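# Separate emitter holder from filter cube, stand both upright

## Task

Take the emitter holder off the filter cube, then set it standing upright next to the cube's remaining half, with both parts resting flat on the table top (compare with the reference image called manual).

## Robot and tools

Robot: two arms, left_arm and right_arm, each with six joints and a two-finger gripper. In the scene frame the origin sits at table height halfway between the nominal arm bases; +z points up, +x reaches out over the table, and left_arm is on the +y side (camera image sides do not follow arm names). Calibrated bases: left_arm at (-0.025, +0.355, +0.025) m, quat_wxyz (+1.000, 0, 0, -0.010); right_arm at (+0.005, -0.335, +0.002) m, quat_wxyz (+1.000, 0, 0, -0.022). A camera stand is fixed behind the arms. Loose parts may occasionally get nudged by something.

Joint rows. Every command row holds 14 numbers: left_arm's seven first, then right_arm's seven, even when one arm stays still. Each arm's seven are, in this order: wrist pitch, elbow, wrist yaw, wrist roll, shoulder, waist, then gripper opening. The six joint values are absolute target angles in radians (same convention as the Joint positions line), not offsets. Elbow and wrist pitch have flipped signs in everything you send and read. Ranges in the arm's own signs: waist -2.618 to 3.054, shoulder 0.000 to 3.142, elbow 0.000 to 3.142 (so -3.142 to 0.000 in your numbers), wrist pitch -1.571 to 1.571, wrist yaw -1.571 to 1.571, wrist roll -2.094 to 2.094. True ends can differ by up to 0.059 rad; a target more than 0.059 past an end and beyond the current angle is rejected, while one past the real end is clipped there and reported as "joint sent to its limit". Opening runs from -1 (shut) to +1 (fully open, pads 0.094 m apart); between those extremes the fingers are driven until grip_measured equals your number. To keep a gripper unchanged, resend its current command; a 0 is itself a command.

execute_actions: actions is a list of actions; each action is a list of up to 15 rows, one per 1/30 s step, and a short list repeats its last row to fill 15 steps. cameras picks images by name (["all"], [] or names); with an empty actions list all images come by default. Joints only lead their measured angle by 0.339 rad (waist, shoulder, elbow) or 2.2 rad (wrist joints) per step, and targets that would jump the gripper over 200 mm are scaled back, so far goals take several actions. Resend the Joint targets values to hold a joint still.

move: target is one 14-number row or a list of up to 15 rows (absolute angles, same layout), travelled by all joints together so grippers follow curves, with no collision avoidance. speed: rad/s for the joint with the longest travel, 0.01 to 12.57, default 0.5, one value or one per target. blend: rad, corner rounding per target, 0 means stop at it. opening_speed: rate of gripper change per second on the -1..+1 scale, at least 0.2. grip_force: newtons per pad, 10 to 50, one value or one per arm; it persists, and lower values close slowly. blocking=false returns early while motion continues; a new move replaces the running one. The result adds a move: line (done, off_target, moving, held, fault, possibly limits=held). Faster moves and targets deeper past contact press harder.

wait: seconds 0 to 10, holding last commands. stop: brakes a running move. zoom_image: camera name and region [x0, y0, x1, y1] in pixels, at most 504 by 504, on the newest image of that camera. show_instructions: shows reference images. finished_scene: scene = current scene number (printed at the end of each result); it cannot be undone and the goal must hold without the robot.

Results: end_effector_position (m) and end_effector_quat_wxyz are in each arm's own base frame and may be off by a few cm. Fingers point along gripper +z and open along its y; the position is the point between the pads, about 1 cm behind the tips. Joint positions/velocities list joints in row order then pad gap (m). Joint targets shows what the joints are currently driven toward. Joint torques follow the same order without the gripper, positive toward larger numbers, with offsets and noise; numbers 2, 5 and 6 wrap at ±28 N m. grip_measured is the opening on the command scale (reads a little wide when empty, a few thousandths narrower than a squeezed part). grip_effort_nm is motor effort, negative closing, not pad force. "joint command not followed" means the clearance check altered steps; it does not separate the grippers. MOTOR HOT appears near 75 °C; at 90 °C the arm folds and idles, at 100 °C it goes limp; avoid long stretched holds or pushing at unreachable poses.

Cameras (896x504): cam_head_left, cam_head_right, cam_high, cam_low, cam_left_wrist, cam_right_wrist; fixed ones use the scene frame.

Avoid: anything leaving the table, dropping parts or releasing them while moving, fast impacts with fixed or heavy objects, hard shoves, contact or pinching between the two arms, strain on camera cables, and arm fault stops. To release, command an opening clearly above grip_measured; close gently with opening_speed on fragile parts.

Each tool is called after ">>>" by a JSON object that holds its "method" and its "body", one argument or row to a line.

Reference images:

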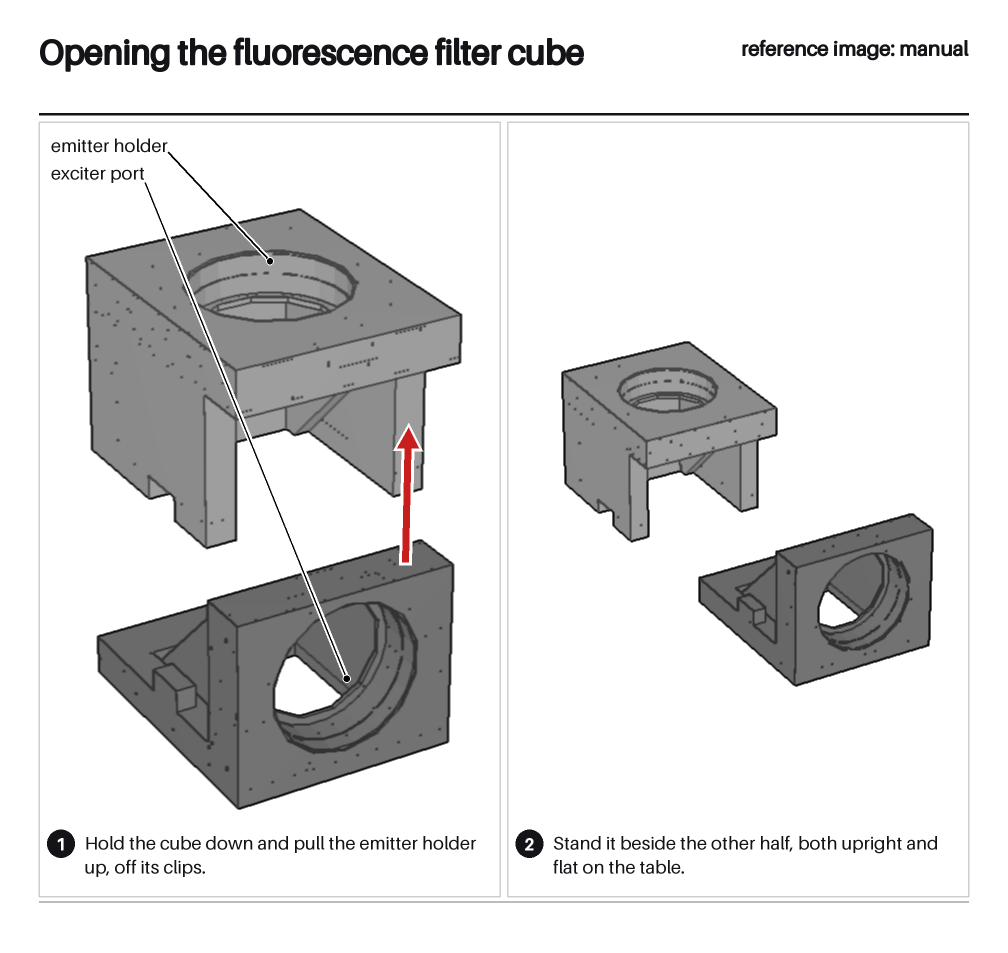

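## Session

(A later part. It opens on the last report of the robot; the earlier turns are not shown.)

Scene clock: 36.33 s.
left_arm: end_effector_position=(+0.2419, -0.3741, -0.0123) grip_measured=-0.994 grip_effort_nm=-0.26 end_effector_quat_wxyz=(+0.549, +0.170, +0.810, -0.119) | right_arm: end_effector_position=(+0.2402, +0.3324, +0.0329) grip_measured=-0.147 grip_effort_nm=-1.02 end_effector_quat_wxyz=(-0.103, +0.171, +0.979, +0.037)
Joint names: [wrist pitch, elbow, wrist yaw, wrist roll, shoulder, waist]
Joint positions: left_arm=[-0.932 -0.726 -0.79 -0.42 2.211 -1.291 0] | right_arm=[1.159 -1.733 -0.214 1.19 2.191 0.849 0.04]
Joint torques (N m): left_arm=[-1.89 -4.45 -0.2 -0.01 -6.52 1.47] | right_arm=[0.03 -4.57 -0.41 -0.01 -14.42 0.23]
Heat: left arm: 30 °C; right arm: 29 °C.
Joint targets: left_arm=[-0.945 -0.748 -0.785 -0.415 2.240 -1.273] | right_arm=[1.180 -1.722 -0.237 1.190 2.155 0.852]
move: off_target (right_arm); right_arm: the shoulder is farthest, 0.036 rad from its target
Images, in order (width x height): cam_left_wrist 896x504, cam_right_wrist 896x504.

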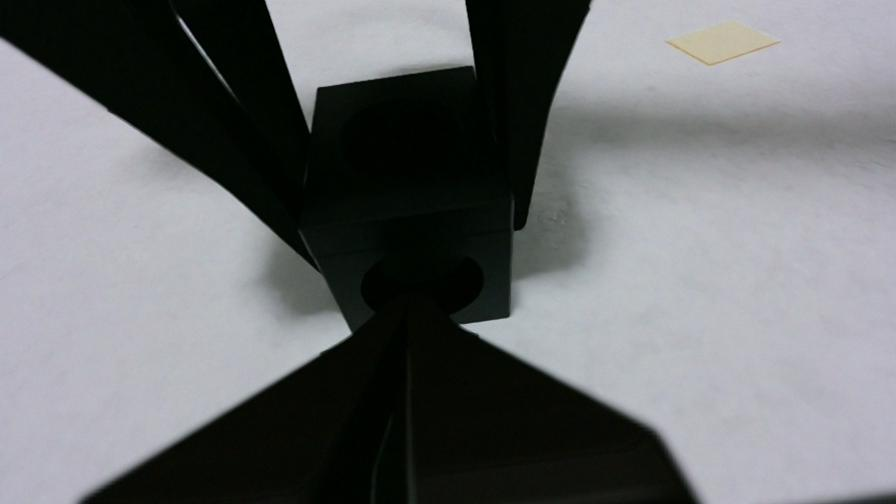

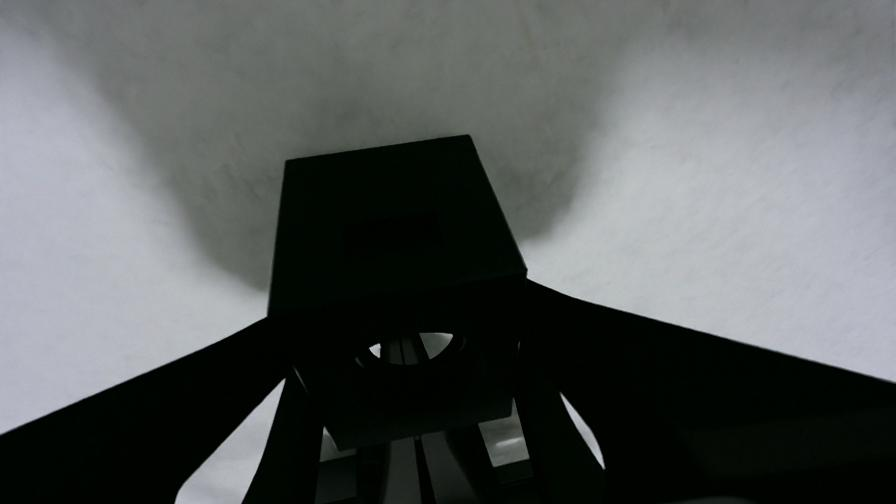

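>>> {"method": "move", "body": {
  "target": [
    [-0.55,-0.74,-0.80,-0.42,2.36,-1.275,-1,1.22,-1.72,-0.35,1.19,2.08,0.852,-0.7],
    [-0.30,-0.74,-0.80,-0.42,2.40,-1.275,-1,1.30,-1.68,-0.52,1.19,1.94,0.852,-0.8]
  ],
  "speed": 0.25,
  "blend": 0.1,
  "cameras": ["cam_right_wrist","cam_left_wrist"]
}}

Scene clock: 40.53 s.
left_arm: end_effector_position=(+0.2443, -0.3628, -0.0244) grip_measured=-0.995 grip_effort_nm=-0.22 end_effector_quat_wxyz=(+0.547, +0.170, +0.819, -0.035) | right_arm: end_effector_position=(+0.2034, +0.3419, +0.0991) grip_measured=-0.147 grip_effort_nm=-1.02 end_effector_quat_wxyz=(-0.173, +0.163, +0.964, +0.123)
Joint names: [wrist pitch, elbow, wrist yaw, wrist roll, shoulder, waist]
Joint positions: left_arm=[-0.711 -0.807 -0.917 -0.462 2.231 -1.314 0] | right_arm=[1.211 -1.682 -0.426 1.183 2.015 0.843 0.04]
Joint torques (N m): left_arm=[2.69 2.15 0.89 0.46 3.11 3.22] | right_arm=[0.54 -5.71 -1.37 0.07 -16.64 0.72]
Heat: left arm: 30 °C; right arm: 30 °C.
Joint targets: left_arm=[-0.300 -0.740 -0.800 -0.420 2.400 -1.275] | right_arm=[1.300 -1.680 -0.520 1.190 1.940 0.852]
move: off_target (left_arm, right_arm); target 2's new numbers were sent with right_arm's wrist yaw 0.094 rad from that target; left_arm: the wrist pitch is farthest, 0.411 rad from its target; right_arm: the wrist yaw is farthest, 0.094 rad from its target
Images, in order (width x height): cam_left_wrist 896x504, cam_right_wrist 896x504.

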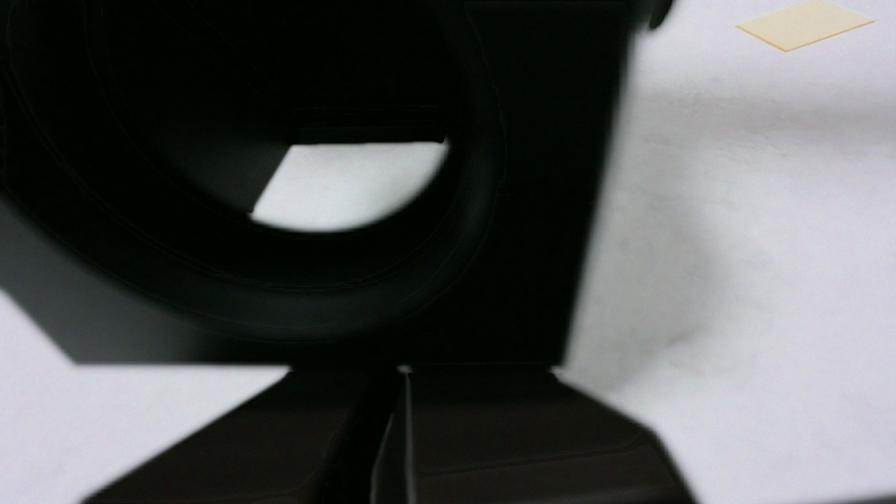

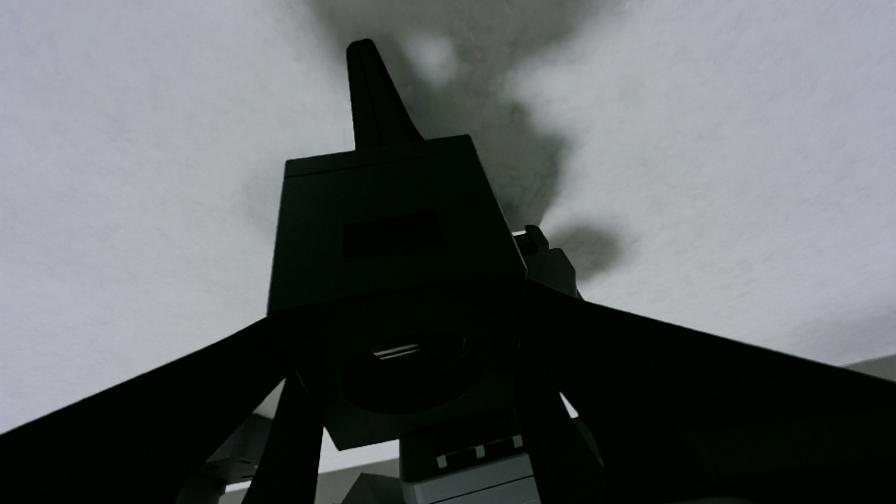

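>>> {"method": "move", "body": {
  "target": [-0.711,-0.807,-0.917,-0.462,2.231,-1.314,-1,1.211,-1.682,-0.426,1.183,1.82,0.843,-0.7],
  "speed": 0.25,
  "cameras": ["cam_right_wrist","cam_left_wrist"]
}}

Scene clock: 42.90 s.
left_arm: end_effector_position=(+0.2463, -0.3696, -0.0118) grip_measured=-0.995 grip_effort_nm=-0.23 end_effector_quat_wxyz=(+0.562, +0.150, +0.812, -0.053) | right_arm: end_effector_position=(+0.2119, +0.3405, +0.1534) grip_measured=-0.148 grip_effort_nm=-1.02 end_effector_quat_wxyz=(-0.111, +0.146, +0.965, +0.185)
Joint names: [wrist pitch, elbow, wrist yaw, wrist roll, shoulder, waist]
Joint positions: left_arm=[-0.75 -0.815 -0.934 -0.466 2.222 -1.318 0] | right_arm=[1.189 -1.682 -0.39 1.179 1.865 0.84 0.04]
Joint torques (N m): left_arm=[-1.23 -2.36 -0.13 0.02 -8.23 0.36] | right_arm=[-0.4 -6.19 -0.67 0.02 -12.97 0.27]
Heat: left arm: 30 °C; right arm: 31 °C.
Joint targets: left_arm=[-0.711 -0.807 -0.917 -0.462 2.231 -1.314] | right_arm=[1.211 -1.682 -0.426 1.183 1.820 0.843]
move: off_target (left_arm, right_arm); left_arm: the wrist pitch is farthest, 0.039 rad from its target; right_arm: the shoulder is farthest, 0.045 rad from its target
Images, in order (width x height): cam_left_wrist 896x504, cam_right_wrist 896x504.

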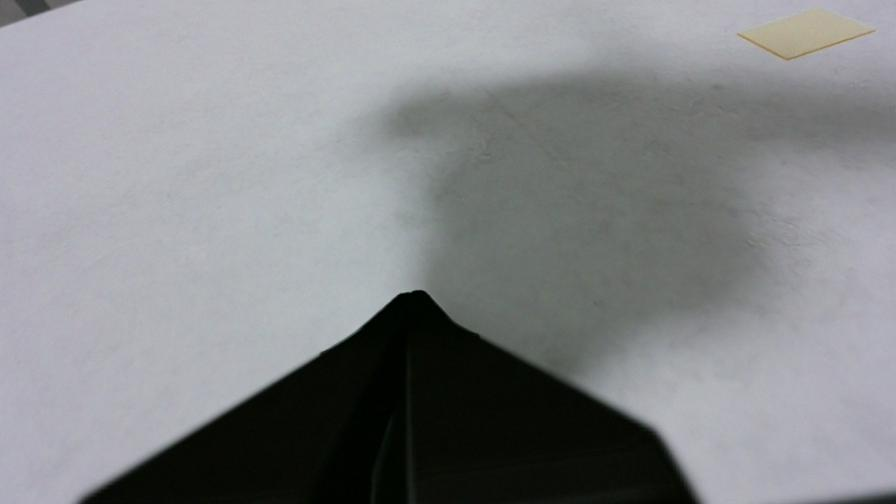

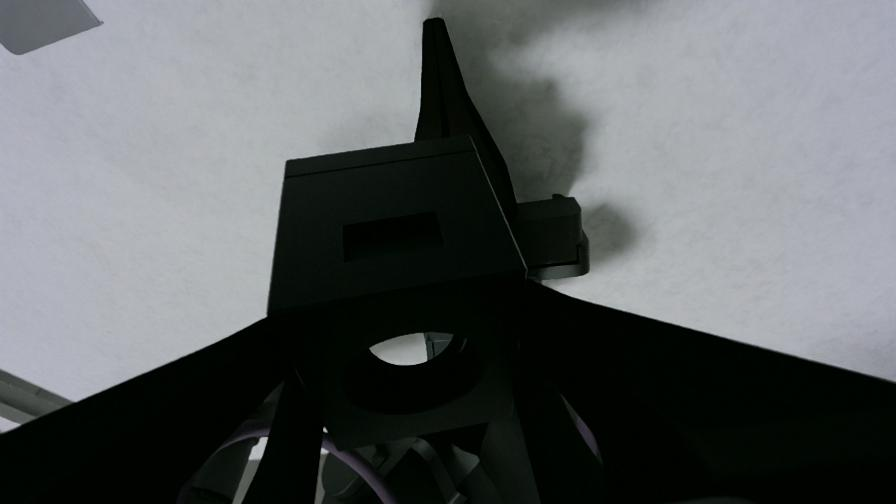

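>>> {"method": "move", "body": {
  "target": [
    [-0.91,-0.671,-0.866,-0.495,2.175,-1.361,-1,1.20,-1.69,-0.3,1.183,1.82,0.843,-0.7],
    [-0.91,-0.671,-0.866,-0.495,2.175,-1.361,-1,1.18,-1.722,-0.237,1.19,2.14,0.852,-0.7],
    [-0.91,-0.671,-0.866,-0.495,2.175,-1.361,-1,1.18,-1.722,-0.237,1.19,2.225,0.852,-0.7]
  ],
  "speed": [0.3,0.3,0.07],
  "cameras": ["cam_right_wrist","cam_left_wrist"]
}}

Scene clock: 47.67 s.
left_arm: end_effector_position=(+0.2236, -0.3627, -0.0129) grip_measured=-0.995 grip_effort_nm=-0.23 end_effector_quat_wxyz=(+0.555, +0.154, +0.810, -0.112) | right_arm: end_effector_position=(+0.2323, +0.3279, +0.0313) grip_measured=-0.147 grip_effort_nm=-1.02 end_effector_quat_wxyz=(-0.122, +0.170, +0.977, +0.033)
Joint names: [wrist pitch, elbow, wrist yaw, wrist roll, shoulder, waist]
Joint positions: left_arm=[-0.92 -0.683 -0.874 -0.488 2.197 -1.352 0] | right_arm=[1.17 -1.711 -0.242 1.18 2.185 0.844 0.04]
Joint torques (N m): left_arm=[-1.59 -1.55 -0.19 -0.11 -9.76 -0.69] | right_arm=[-0.05 -6.57 -0.1 0.1 -8.09 0.65]
Heat: left arm: 30 °C; right arm: 31 °C.
Joint targets: left_arm=[-0.910 -0.671 -0.866 -0.495 2.175 -1.361] | right_arm=[1.180 -1.722 -0.237 1.190 2.225 0.852]
move: off_target (right_arm); right_arm: the shoulder is farthest, 0.040 rad from its target
Images, in order (width x height): cam_left_wrist 896x504, cam_right_wrist 896x504.

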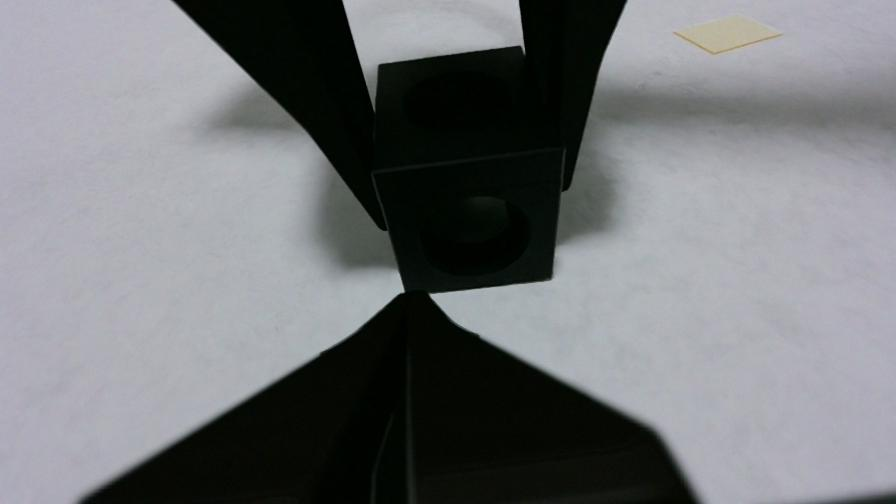

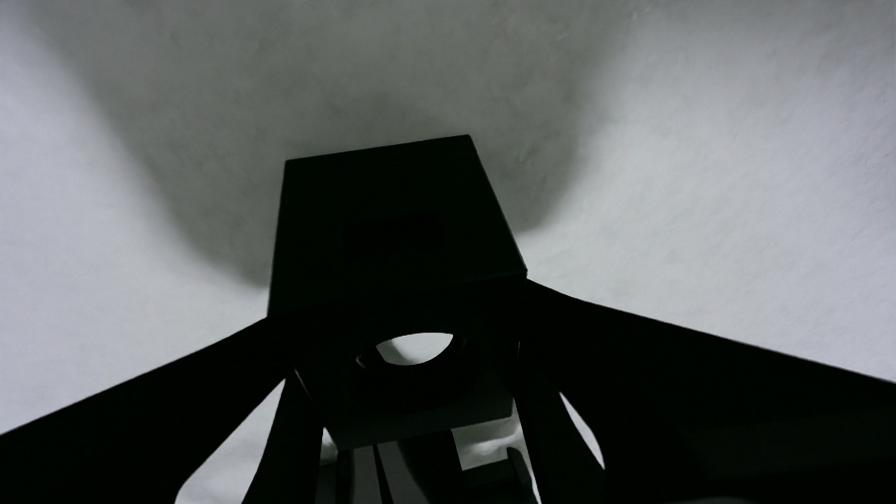

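>>> {"method": "move", "body": {
  "target": [-0.91,-0.671,-0.866,-0.495,2.175,-1.385,-1,1.18,-1.722,-0.237,1.19,2.20,0.868,-0.7],
  "speed": 0.1,
  "cameras": ["cam_right_wrist","cam_left_wrist"]
}}

Scene clock: 48.97 s.
left_arm: end_effector_position=(+0.2150, -0.3679, -0.0129) grip_measured=-0.995 grip_effort_nm=-0.22 end_effector_quat_wxyz=(+0.553, +0.164, +0.808, -0.119) | right_arm: end_effector_position=(+0.2315, +0.3285, +0.0311) grip_measured=-0.147 grip_effort_nm=-1.02 end_effector_quat_wxyz=(-0.117, +0.167, +0.978, +0.030)
Joint names: [wrist pitch, elbow, wrist yaw, wrist roll, shoulder, waist]
Joint positions: left_arm=[-0.92 -0.683 -0.873 -0.488 2.197 -1.375 0] | right_arm=[1.17 -1.712 -0.231 1.182 2.185 0.851 0.04]
Joint torques (N m): left_arm=[-1.58 -1.63 -0.19 -0.11 -9.87 -0.81] | right_arm=[-0.04 -6.43 -0.21 0.07 -10.14 1.37]
Heat: left arm: 30 °C; right arm: 31 °C.
Joint targets: left_arm=[-0.910 -0.671 -0.866 -0.495 2.175 -1.385] | right_arm=[1.180 -1.722 -0.237 1.190 2.200 0.868]
move: done
Images, in order (width x height): cam_left_wrist 896x504, cam_right_wrist 896x504.

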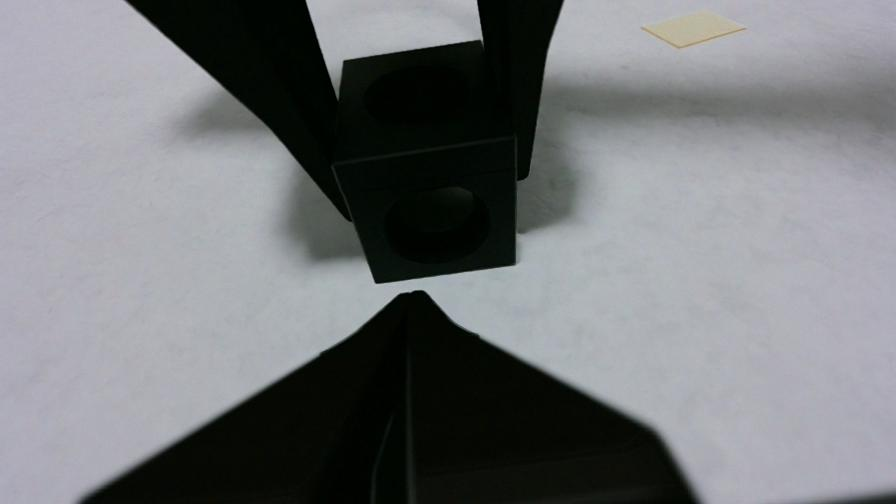

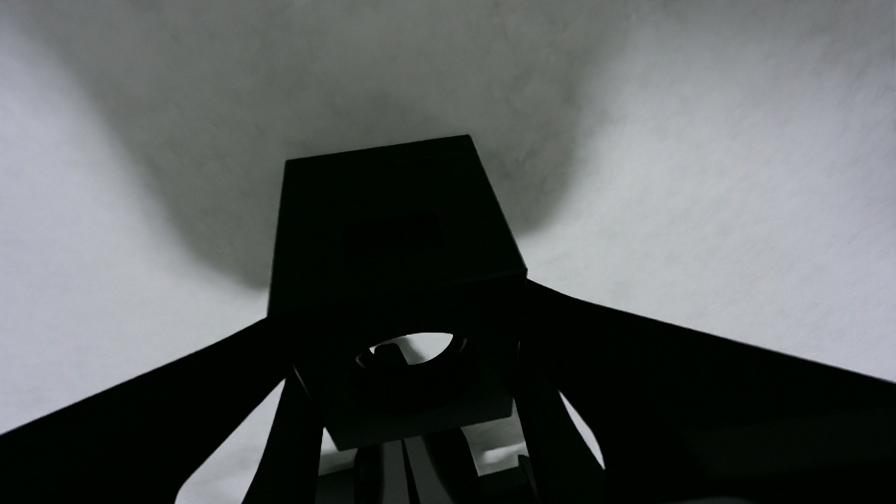

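>>> {"method": "move", "body": {
  "target": [
    [-0.91,-0.671,-0.866,-0.495,2.18,-1.405,-1,1.18,-1.722,-0.237,1.19,2.20,0.868,-0.7],
    [-0.93,-0.71,-0.825,-0.455,2.222,-1.354,-1,1.18,-1.722,-0.237,1.19,2.20,0.868,-0.7],
    [-0.955,-0.775,-0.77,-0.39,2.26,-1.288,-1,1.18,-1.722,-0.237,1.19,2.20,0.868,-0.7]
  ],
  "speed": 0.12,
  "blend": [0,0.02,0],
  "cameras": ["cam_right_wrist","cam_left_wrist"]
}}

Scene clock: 51.73 s.
left_arm: end_effector_position=(+0.2340, -0.3852, -0.0120) grip_measured=-0.995 grip_effort_nm=-0.22 end_effector_quat_wxyz=(+0.551, +0.185, +0.804, -0.126) | right_arm: end_effector_position=(+0.2350, +0.3269, +0.0314) grip_measured=-0.147 grip_effort_nm=-1.02 end_effector_quat_wxyz=(-0.107, +0.165, +0.980, +0.027)
Joint names: [wrist pitch, elbow, wrist yaw, wrist roll, shoulder, waist]
Joint positions: left_arm=[-0.942 -0.744 -0.788 -0.401 2.225 -1.315 0] | right_arm=[1.171 -1.717 -0.211 1.177 2.185 0.851 0.04]
Joint torques (N m): left_arm=[-1.88 -5.22 -0.06 0.14 -6.22 2.18] | right_arm=[-0.06 -6.06 -0.44 0.14 -10.09 1.42]
Heat: left arm: 30 °C; right arm: 31 °C.
Joint targets: left_arm=[-0.955 -0.775 -0.770 -0.390 2.260 -1.288] | right_arm=[1.180 -1.722 -0.237 1.190 2.200 0.868]
move: done
Images, in order (width x height): cam_left_wrist 896x504, cam_right_wrist 896x504.

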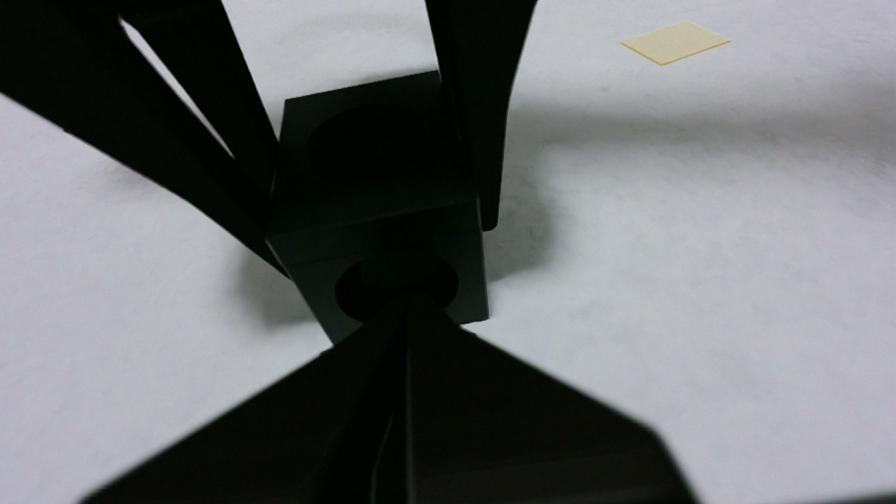

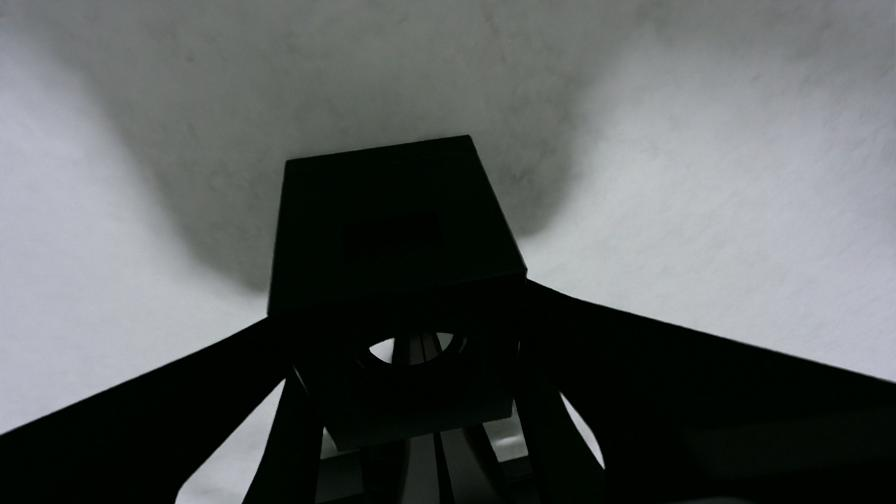

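>>> {"method": "move", "body": {
  "target": [-0.45,-0.80,-0.74,-0.38,2.38,-1.27,-1,1.18,-1.722,-0.237,1.19,2.15,0.865,-0.8],
  "speed": 0.25,
  "cameras": ["cam_right_wrist","cam_left_wrist"]
}}

Scene clock: 54.53 s.
left_arm: end_effector_position=(+0.2412, -0.3848, -0.0218) grip_measured=-0.995 grip_effort_nm=-0.22 end_effector_quat_wxyz=(+0.541, +0.200, +0.814, -0.063) | right_arm: end_effector_position=(+0.2423, +0.3248, +0.0332) grip_measured=-0.147 grip_effort_nm=-1.02 end_effector_quat_wxyz=(-0.086, +0.162, +0.983, +0.024)
Joint names: [wrist pitch, elbow, wrist yaw, wrist roll, shoulder, waist]
Joint positions: left_arm=[-0.744 -0.834 -0.845 -0.4 2.237 -1.315 0] | right_arm=[1.164 -1.72 -0.172 1.173 2.179 0.851 0.04]
Joint torques (N m): left_arm=[1.37 -0.59 0.82 0.2 0.98 3.64] | right_arm=[-0.02 -5.78 -0.89 0.17 -13.7 1.07]
Heat: left arm: 30 °C; right arm: 31 °C.
Joint targets: left_arm=[-0.450 -0.800 -0.740 -0.380 2.380 -1.270] | right_arm=[1.180 -1.722 -0.237 1.190 2.150 0.865]
move: off_target (left_arm, right_arm); left_arm: the wrist pitch is farthest, 0.294 rad from its target; right_arm: the wrist yaw is farthest, 0.065 rad from its target
Images, in order (width x height): cam_left_wrist 896x504, cam_right_wrist 896x504.

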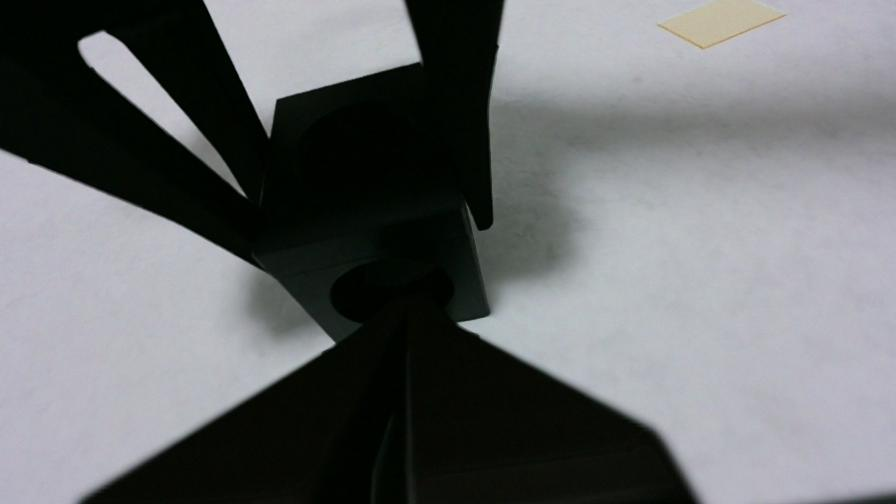

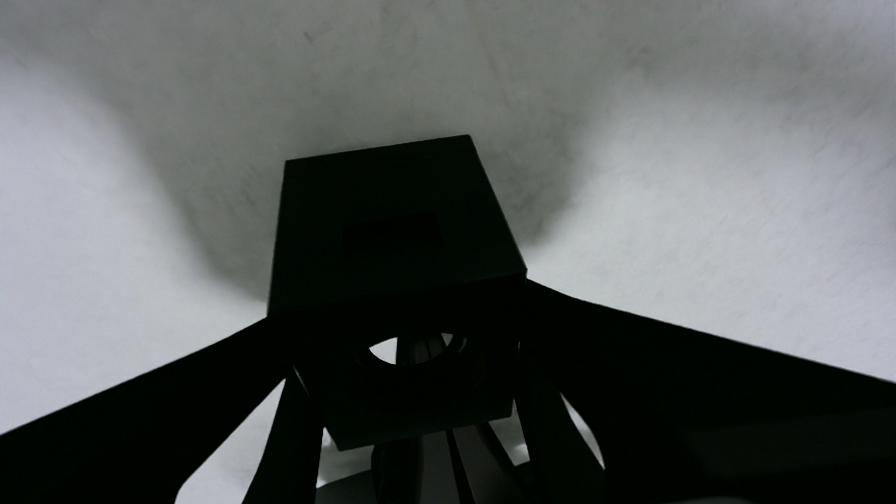

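>>> {"method": "move", "body": {
  "target": [
    [-0.30,-0.79,-0.74,-0.38,2.40,-1.27,-1,1.18,-1.69,-0.2,1.19,2.05,0.862,-0.8],
    [-0.20,-0.78,-0.74,-0.38,2.42,-1.27,-1,1.18,-1.67,-0.18,1.19,1.95,0.862,-0.8]
  ],
  "speed": 0.2,
  "blend": 0.1,
  "cameras": ["cam_right_wrist","cam_left_wrist"]
}}

Scene clock: 56.50 s.
left_arm: end_effector_position=(+0.2418, -0.3803, -0.0271) grip_measured=-0.995 grip_effort_nm=-0.22 end_effector_quat_wxyz=(+0.532, +0.211, +0.820, -0.033) | right_arm: end_effector_position=(+0.2413, +0.3291, +0.0964) grip_measured=-0.147 grip_effort_nm=-1.02 end_effector_quat_wxyz=(-0.049, +0.156, +0.982, +0.097)
Joint names: [wrist pitch, elbow, wrist yaw, wrist roll, shoulder, waist]
Joint positions: left_arm=[-0.649 -0.858 -0.862 -0.406 2.235 -1.316 0] | right_arm=[1.148 -1.679 -0.185 1.179 1.989 0.854 0.04]
Joint torques (N m): left_arm=[3.12 2.84 0.96 0.28 4.07 3.73] | right_arm=[-0.16 -5.29 -0.06 0.11 -13.44 0.53]
Heat: left arm: 30 °C; right arm: 31 °C.
Joint targets: left_arm=[-0.200 -0.780 -0.740 -0.380 2.420 -1.270] | right_arm=[1.180 -1.670 -0.180 1.190 1.950 0.862]
move: off_target (left_arm, right_arm); blend cut to 0.05 rad at target 1; left_arm: the wrist pitch is farthest, 0.449 rad from its target; right_arm: the shoulder is farthest, 0.039 rad from its target
Images, in order (width x height): cam_left_wrist 896x504, cam_right_wrist 896x504.

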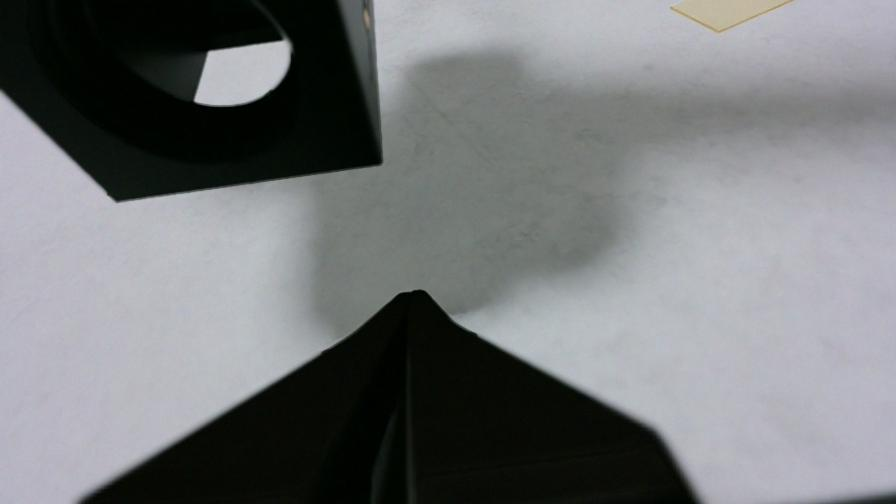

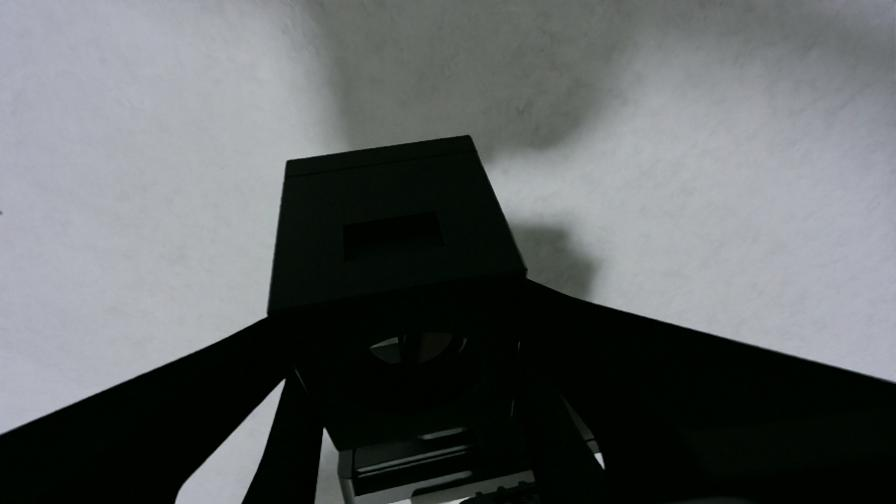

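>>> {"method": "move", "body": {
  "target": [
    [-0.72,-0.84,-0.862,-0.406,2.20,-1.316,-1,1.18,-1.67,-0.2,1.19,1.85,0.860,-0.8],
    [-0.91,-0.671,-0.866,-0.495,2.14,-1.405,-1,1.18,-1.70,-0.22,1.19,1.9,0.862,-0.8],
    [-0.91,-0.671,-0.866,-0.495,2.14,-1.405,-1,1.18,-1.722,-0.237,1.19,2.14,0.868,-0.8],
    [-0.91,-0.671,-0.866,-0.495,2.14,-1.405,-1,1.18,-1.722,-0.237,1.19,2.22,0.868,-0.8]
  ],
  "speed": [0.3,0.3,0.3,0.07],
  "cameras": ["cam_right_wrist","cam_left_wrist"]
}}

>>> {"method": "zoom_image", "body": {
  "camera": "cam_left_wrist",
  "region": [280, 100, 580, 350]
}}

Scene clock: 63.30 s.
left_arm: end_effector_position=(+0.2040, -0.3743, -0.0103) grip_measured=-0.995 grip_effort_nm=-0.21 end_effector_quat_wxyz=(+0.547, +0.180, +0.807, -0.128) | right_arm: end_effector_position=(+0.2296, +0.3315, +0.0313) grip_measured=-0.147 grip_effort_nm=-1.02 end_effector_quat_wxyz=(-0.115, +0.162, +0.979, +0.033)
Joint names: [wrist pitch, elbow, wrist yaw, wrist roll, shoulder, waist]
Joint positions: left_arm=[-0.899 -0.679 -0.858 -0.486 2.176 -1.4 0] | right_arm=[1.163 -1.71 -0.232 1.18 2.183 0.86 0.04]
Joint torques (N m): left_arm=[-1.81 -1.98 -0.34 -0.14 -10.85 -0.38] | right_arm=[0.01 -6.68 -0.23 0.09 -8.38 0.73]
Heat: left arm: 30 °C; right arm: 31 °C.
Joint targets: left_arm=[-0.910 -0.671 -0.866 -0.495 2.140 -1.405] | right_arm=[1.180 -1.722 -0.237 1.190 2.220 0.868]
move: off_target (left_arm, right_arm); left_arm: the shoulder is farthest, 0.036 rad from its target; right_arm: the shoulder is farthest, 0.037 rad from its target
Images, in order (width x height): cam_left_wrist 896x504, cam_right_wrist 896x504.

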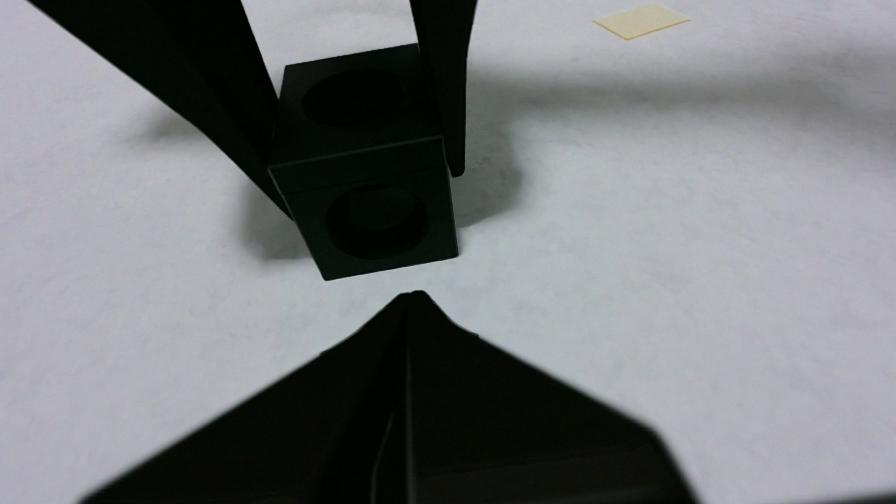

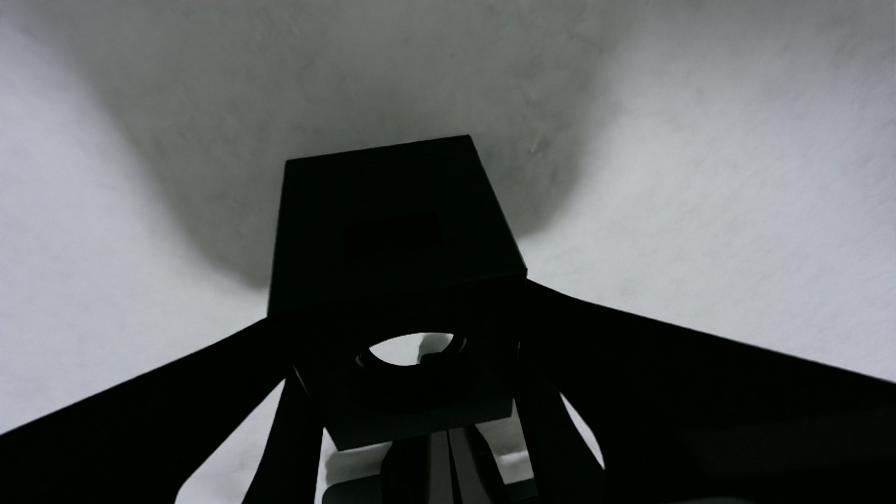

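Scaled by 1.680 from the camera's 896x504 image, which has a finer 1280x720 frame.

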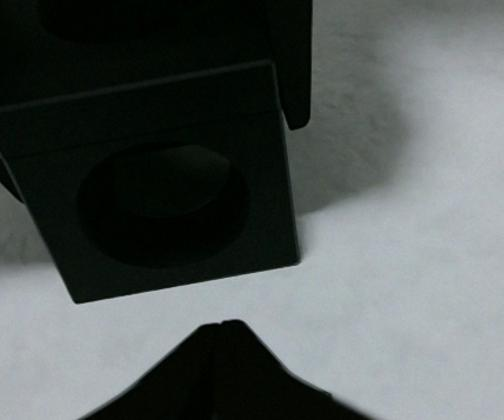

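>>> {"method": "move", "body": {
  "target": [-0.91,-0.671,-0.846,-0.485,2.10,-1.378,-1,1.18,-1.722,-0.237,1.19,2.22,0.868,-0.8],
  "speed": 0.2,
  "cameras": ["cam_left_wrist"]
}}

Scene clock: 66.67 s.
left_arm: end_effector_position=(+0.2093, -0.3788, +0.0056) grip_measured=-0.995 grip_effort_nm=-0.21 end_effector_quat_wxyz=(+0.551, +0.167, +0.805, -0.147) | right_arm: end_effector_position=(+0.2296, +0.3314, +0.0312) grip_measured=-0.147 grip_effort_nm=-1.02 end_effector_quat_wxyz=(-0.115, +0.162, +0.979, +0.033)
Joint names: [wrist pitch, elbow, wrist yaw, wrist roll, shoulder, waist]
Joint positions: left_arm=[-0.901 -0.679 -0.84 -0.486 2.132 -1.384 0] | right_arm=[1.163 -1.71 -0.232 1.18 2.183 0.86 0.04]
Joint torques (N m): left_arm=[-1.83 -2.24 -0.32 -0.01 -10.54 0.53] | right_arm=[0.02 -6.72 -0.2 0.09 -8.35 0.61]
Heat: left arm: 30 °C; right arm: 31 °C.
Joint targets: left_arm=[-0.910 -0.671 -0.846 -0.485 2.100 -1.378] | right_arm=[1.180 -1.722 -0.237 1.190 2.220 0.868]
move: off_target (right_arm); right_arm: the shoulder is farthest, 0.037 rad from its target
Images, in order (width x height): cam_left_wrist 896x504.

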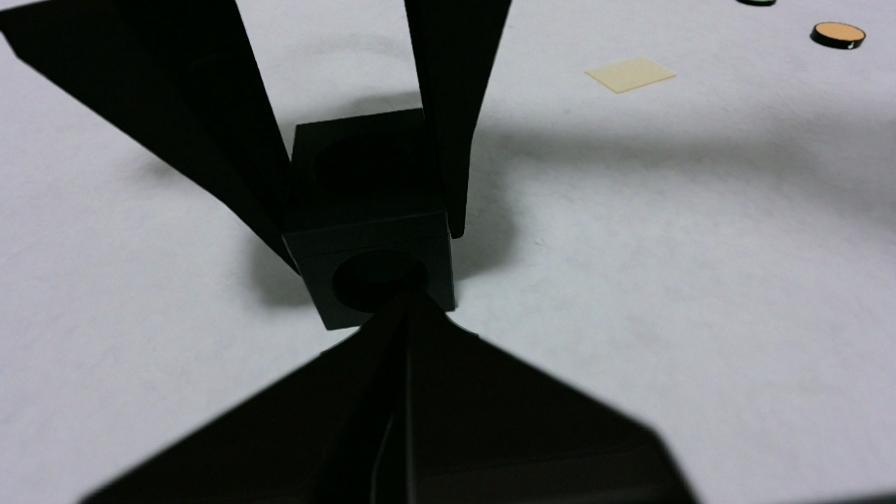

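>>> {"method": "move", "body": {
  "target": [-0.96,-0.644,-0.832,-0.480,2.185,-1.366,-1,1.18,-1.722,-0.237,1.19,2.22,0.868,-0.8],
  "speed": 0.2,
  "cameras": ["cam_left_wrist"]
}}

Scene clock: 69.00 s.
left_arm: end_effector_position=(+0.2102, -0.3702, -0.0070) grip_measured=-0.995 grip_effort_nm=-0.22 end_effector_quat_wxyz=(+0.546, +0.171, +0.808, -0.143) | right_arm: end_effector_position=(+0.2296, +0.3314, +0.0312) grip_measured=-0.147 grip_effort_nm=-1.02 end_effector_quat_wxyz=(-0.115, +0.162, +0.979, +0.033)
Joint names: [wrist pitch, elbow, wrist yaw, wrist roll, shoulder, waist]
Joint positions: left_arm=[-0.948 -0.651 -0.825 -0.485 2.165 -1.373 0] | right_arm=[1.163 -1.71 -0.232 1.18 2.183 0.86 0.04]
Joint torques (N m): left_arm=[-1.84 -2.04 -0.31 0.02 -6.56 0.58] | right_arm=[0.03 -6.71 -0.23 0.09 -8.39 0.7]
Heat: left arm: 31 °C; right arm: 30 °C.
Joint targets: left_arm=[-0.960 -0.644 -0.832 -0.480 2.185 -1.366] | right_arm=[1.180 -1.722 -0.237 1.190 2.220 0.868]
move: off_target (right_arm); right_arm: the shoulder is farthest, 0.037 rad from its target
Images, in order (width x height): cam_left_wrist 896x504.

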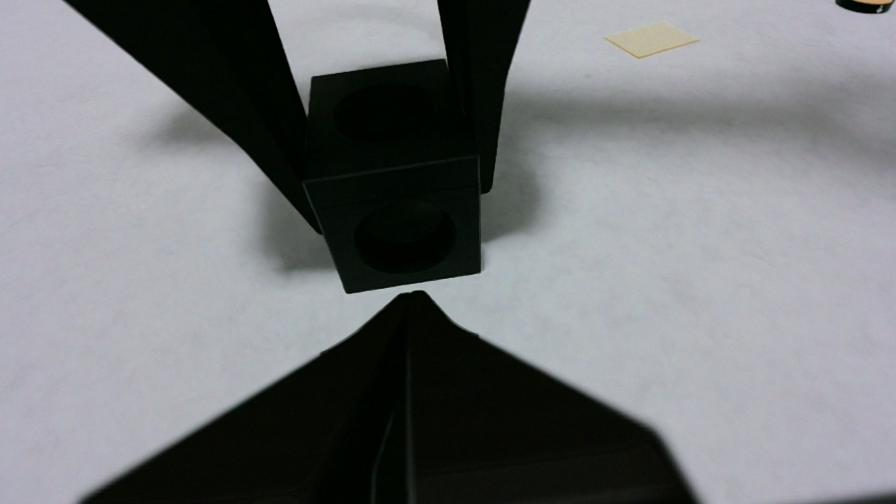

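>>> {"method": "move", "body": {
  "target": [
    [-0.983,-0.696,-0.778,-0.427,2.21,-1.307,-1,1.18,-1.722,-0.237,1.19,2.22,0.868,-0.8],
    [-1.01,-0.75,-0.722,-0.372,2.25,-1.247,-1,1.18,-1.722,-0.237,1.19,2.22,0.868,-0.8]
  ],
  "speed": 0.08,
  "blend": 0.05,
  "cameras": ["cam_left_wrist","cam_right_wrist"]
}}

Scene clock: 71.37 s.
left_arm: end_effector_position=(+0.2434, -0.3804, -0.0083) grip_measured=-0.995 grip_effort_nm=-0.22 end_effector_quat_wxyz=(+0.551, +0.182, +0.802, -0.138) | right_arm: end_effector_position=(+0.2397, +0.3275, +0.0322) grip_measured=-0.147 grip_effort_nm=-1.02 end_effector_quat_wxyz=(-0.094, +0.164, +0.982, +0.027)
Joint names: [wrist pitch, elbow, wrist yaw, wrist roll, shoulder, waist]
Joint positions: left_arm=[-0.997 -0.718 -0.743 -0.377 2.217 -1.277 0] | right_arm=[1.163 -1.721 -0.188 1.18 2.183 0.853 0.04]
Joint torques (N m): left_arm=[-1.93 -5.22 -0.02 0.07 -6.12 2.48] | right_arm=[0 -5.65 -0.7 0.09 -8.38 1.22]
Heat: left arm: 31 °C; right arm: 30 °C.
Joint targets: left_arm=[-1.010 -0.750 -0.722 -0.372 2.250 -1.247] | right_arm=[1.180 -1.722 -0.237 1.190 2.220 0.868]
move: off_target (right_arm); blend cut to 0.0295 rad at target 1; right_arm: the wrist yaw is farthest, 0.049 rad from its target
Images, in order (width x height): cam_left_wrist 896x504, cam_right_wrist 896x504.

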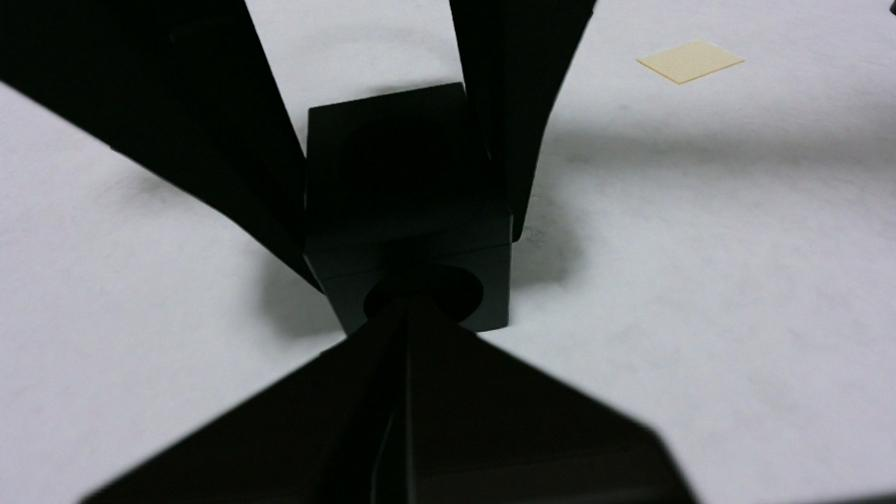

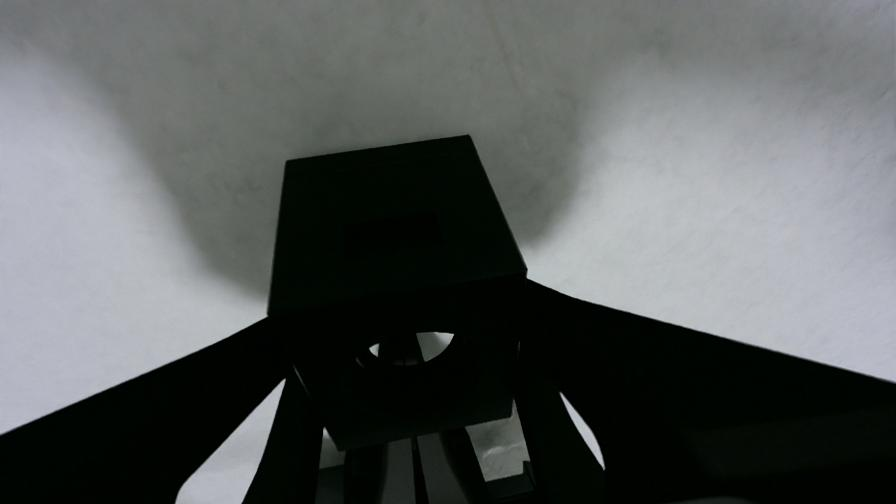

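>>> {"method": "move", "body": {
  "target": [
    [-0.94,-0.702,-0.778,-0.427,2.15,-1.312,-1,1.18,-1.722,-0.237,1.19,2.22,0.868,-0.8],
    [-0.98,-0.764,-0.717,-0.37,2.205,-1.246,-1,1.18,-1.722,-0.237,1.19,2.22,0.868,-0.8]
  ],
  "speed": 0.1,
  "cameras": ["cam_left_wrist","cam_right_wrist"]
}}

Scene clock: 74.67 s.
left_arm: end_effector_position=(+0.2437, -0.3834, -0.0053) grip_measured=-0.995 grip_effort_nm=-0.22 end_effector_quat_wxyz=(+0.541, +0.190, +0.807, -0.141) | right_arm: end_effector_position=(+0.2354, +0.3309, +0.0313) grip_measured=-0.147 grip_effort_nm=-1.02 end_effector_quat_wxyz=(-0.108, +0.164, +0.980, +0.033)
Joint names: [wrist pitch, elbow, wrist yaw, wrist roll, shoulder, waist]
Joint positions: left_arm=[-0.944 -0.725 -0.714 -0.379 2.187 -1.27 0] | right_arm=[1.162 -1.721 -0.219 1.18 2.189 0.853 0.04]
Joint torques (N m): left_arm=[-2.18 -5.98 -0.26 0.05 -7.19 2] | right_arm=[-0.02 -5.68 -0.37 0.09 -8.85 1.17]
Heat: left arm: 31 °C; right arm: 30 °C.
Joint targets: left_arm=[-0.980 -0.764 -0.717 -0.370 2.205 -1.246] | right_arm=[1.180 -1.722 -0.237 1.190 2.220 0.868]
move: off_target (left_arm); left_arm: the elbow is farthest, 0.039 rad from its target
Images, in order (width x height): cam_left_wrist 896x504, cam_right_wrist 896x504.

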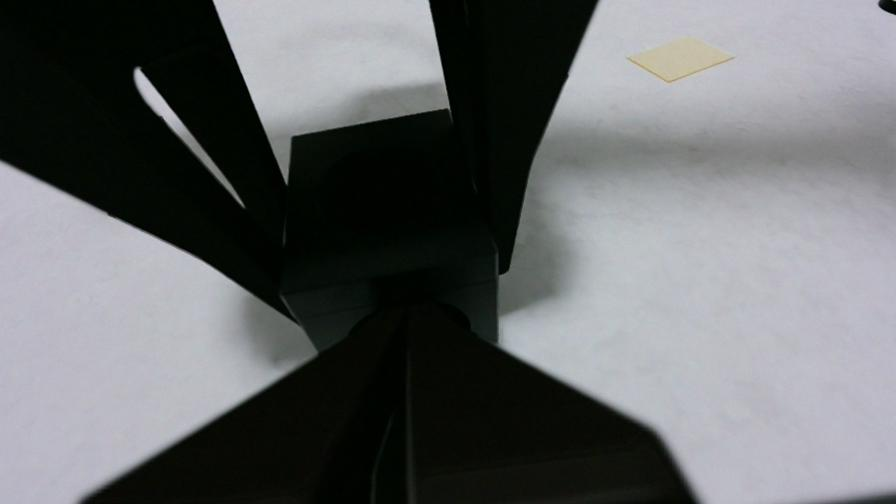

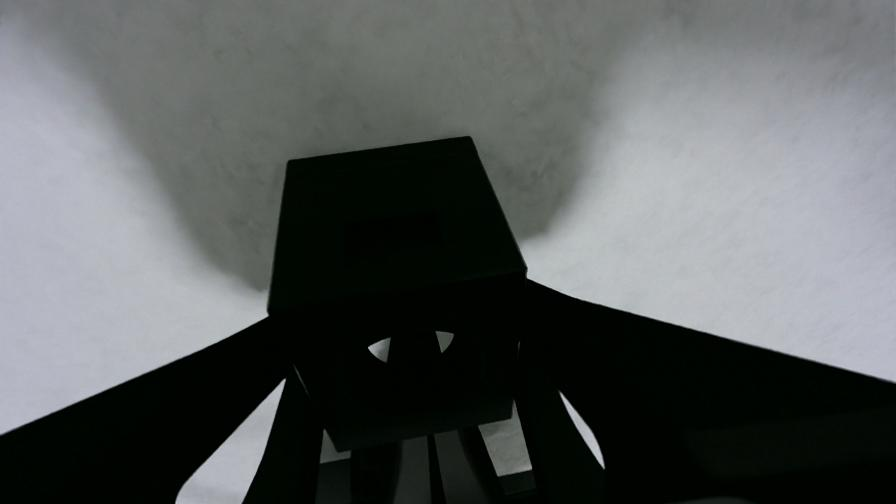

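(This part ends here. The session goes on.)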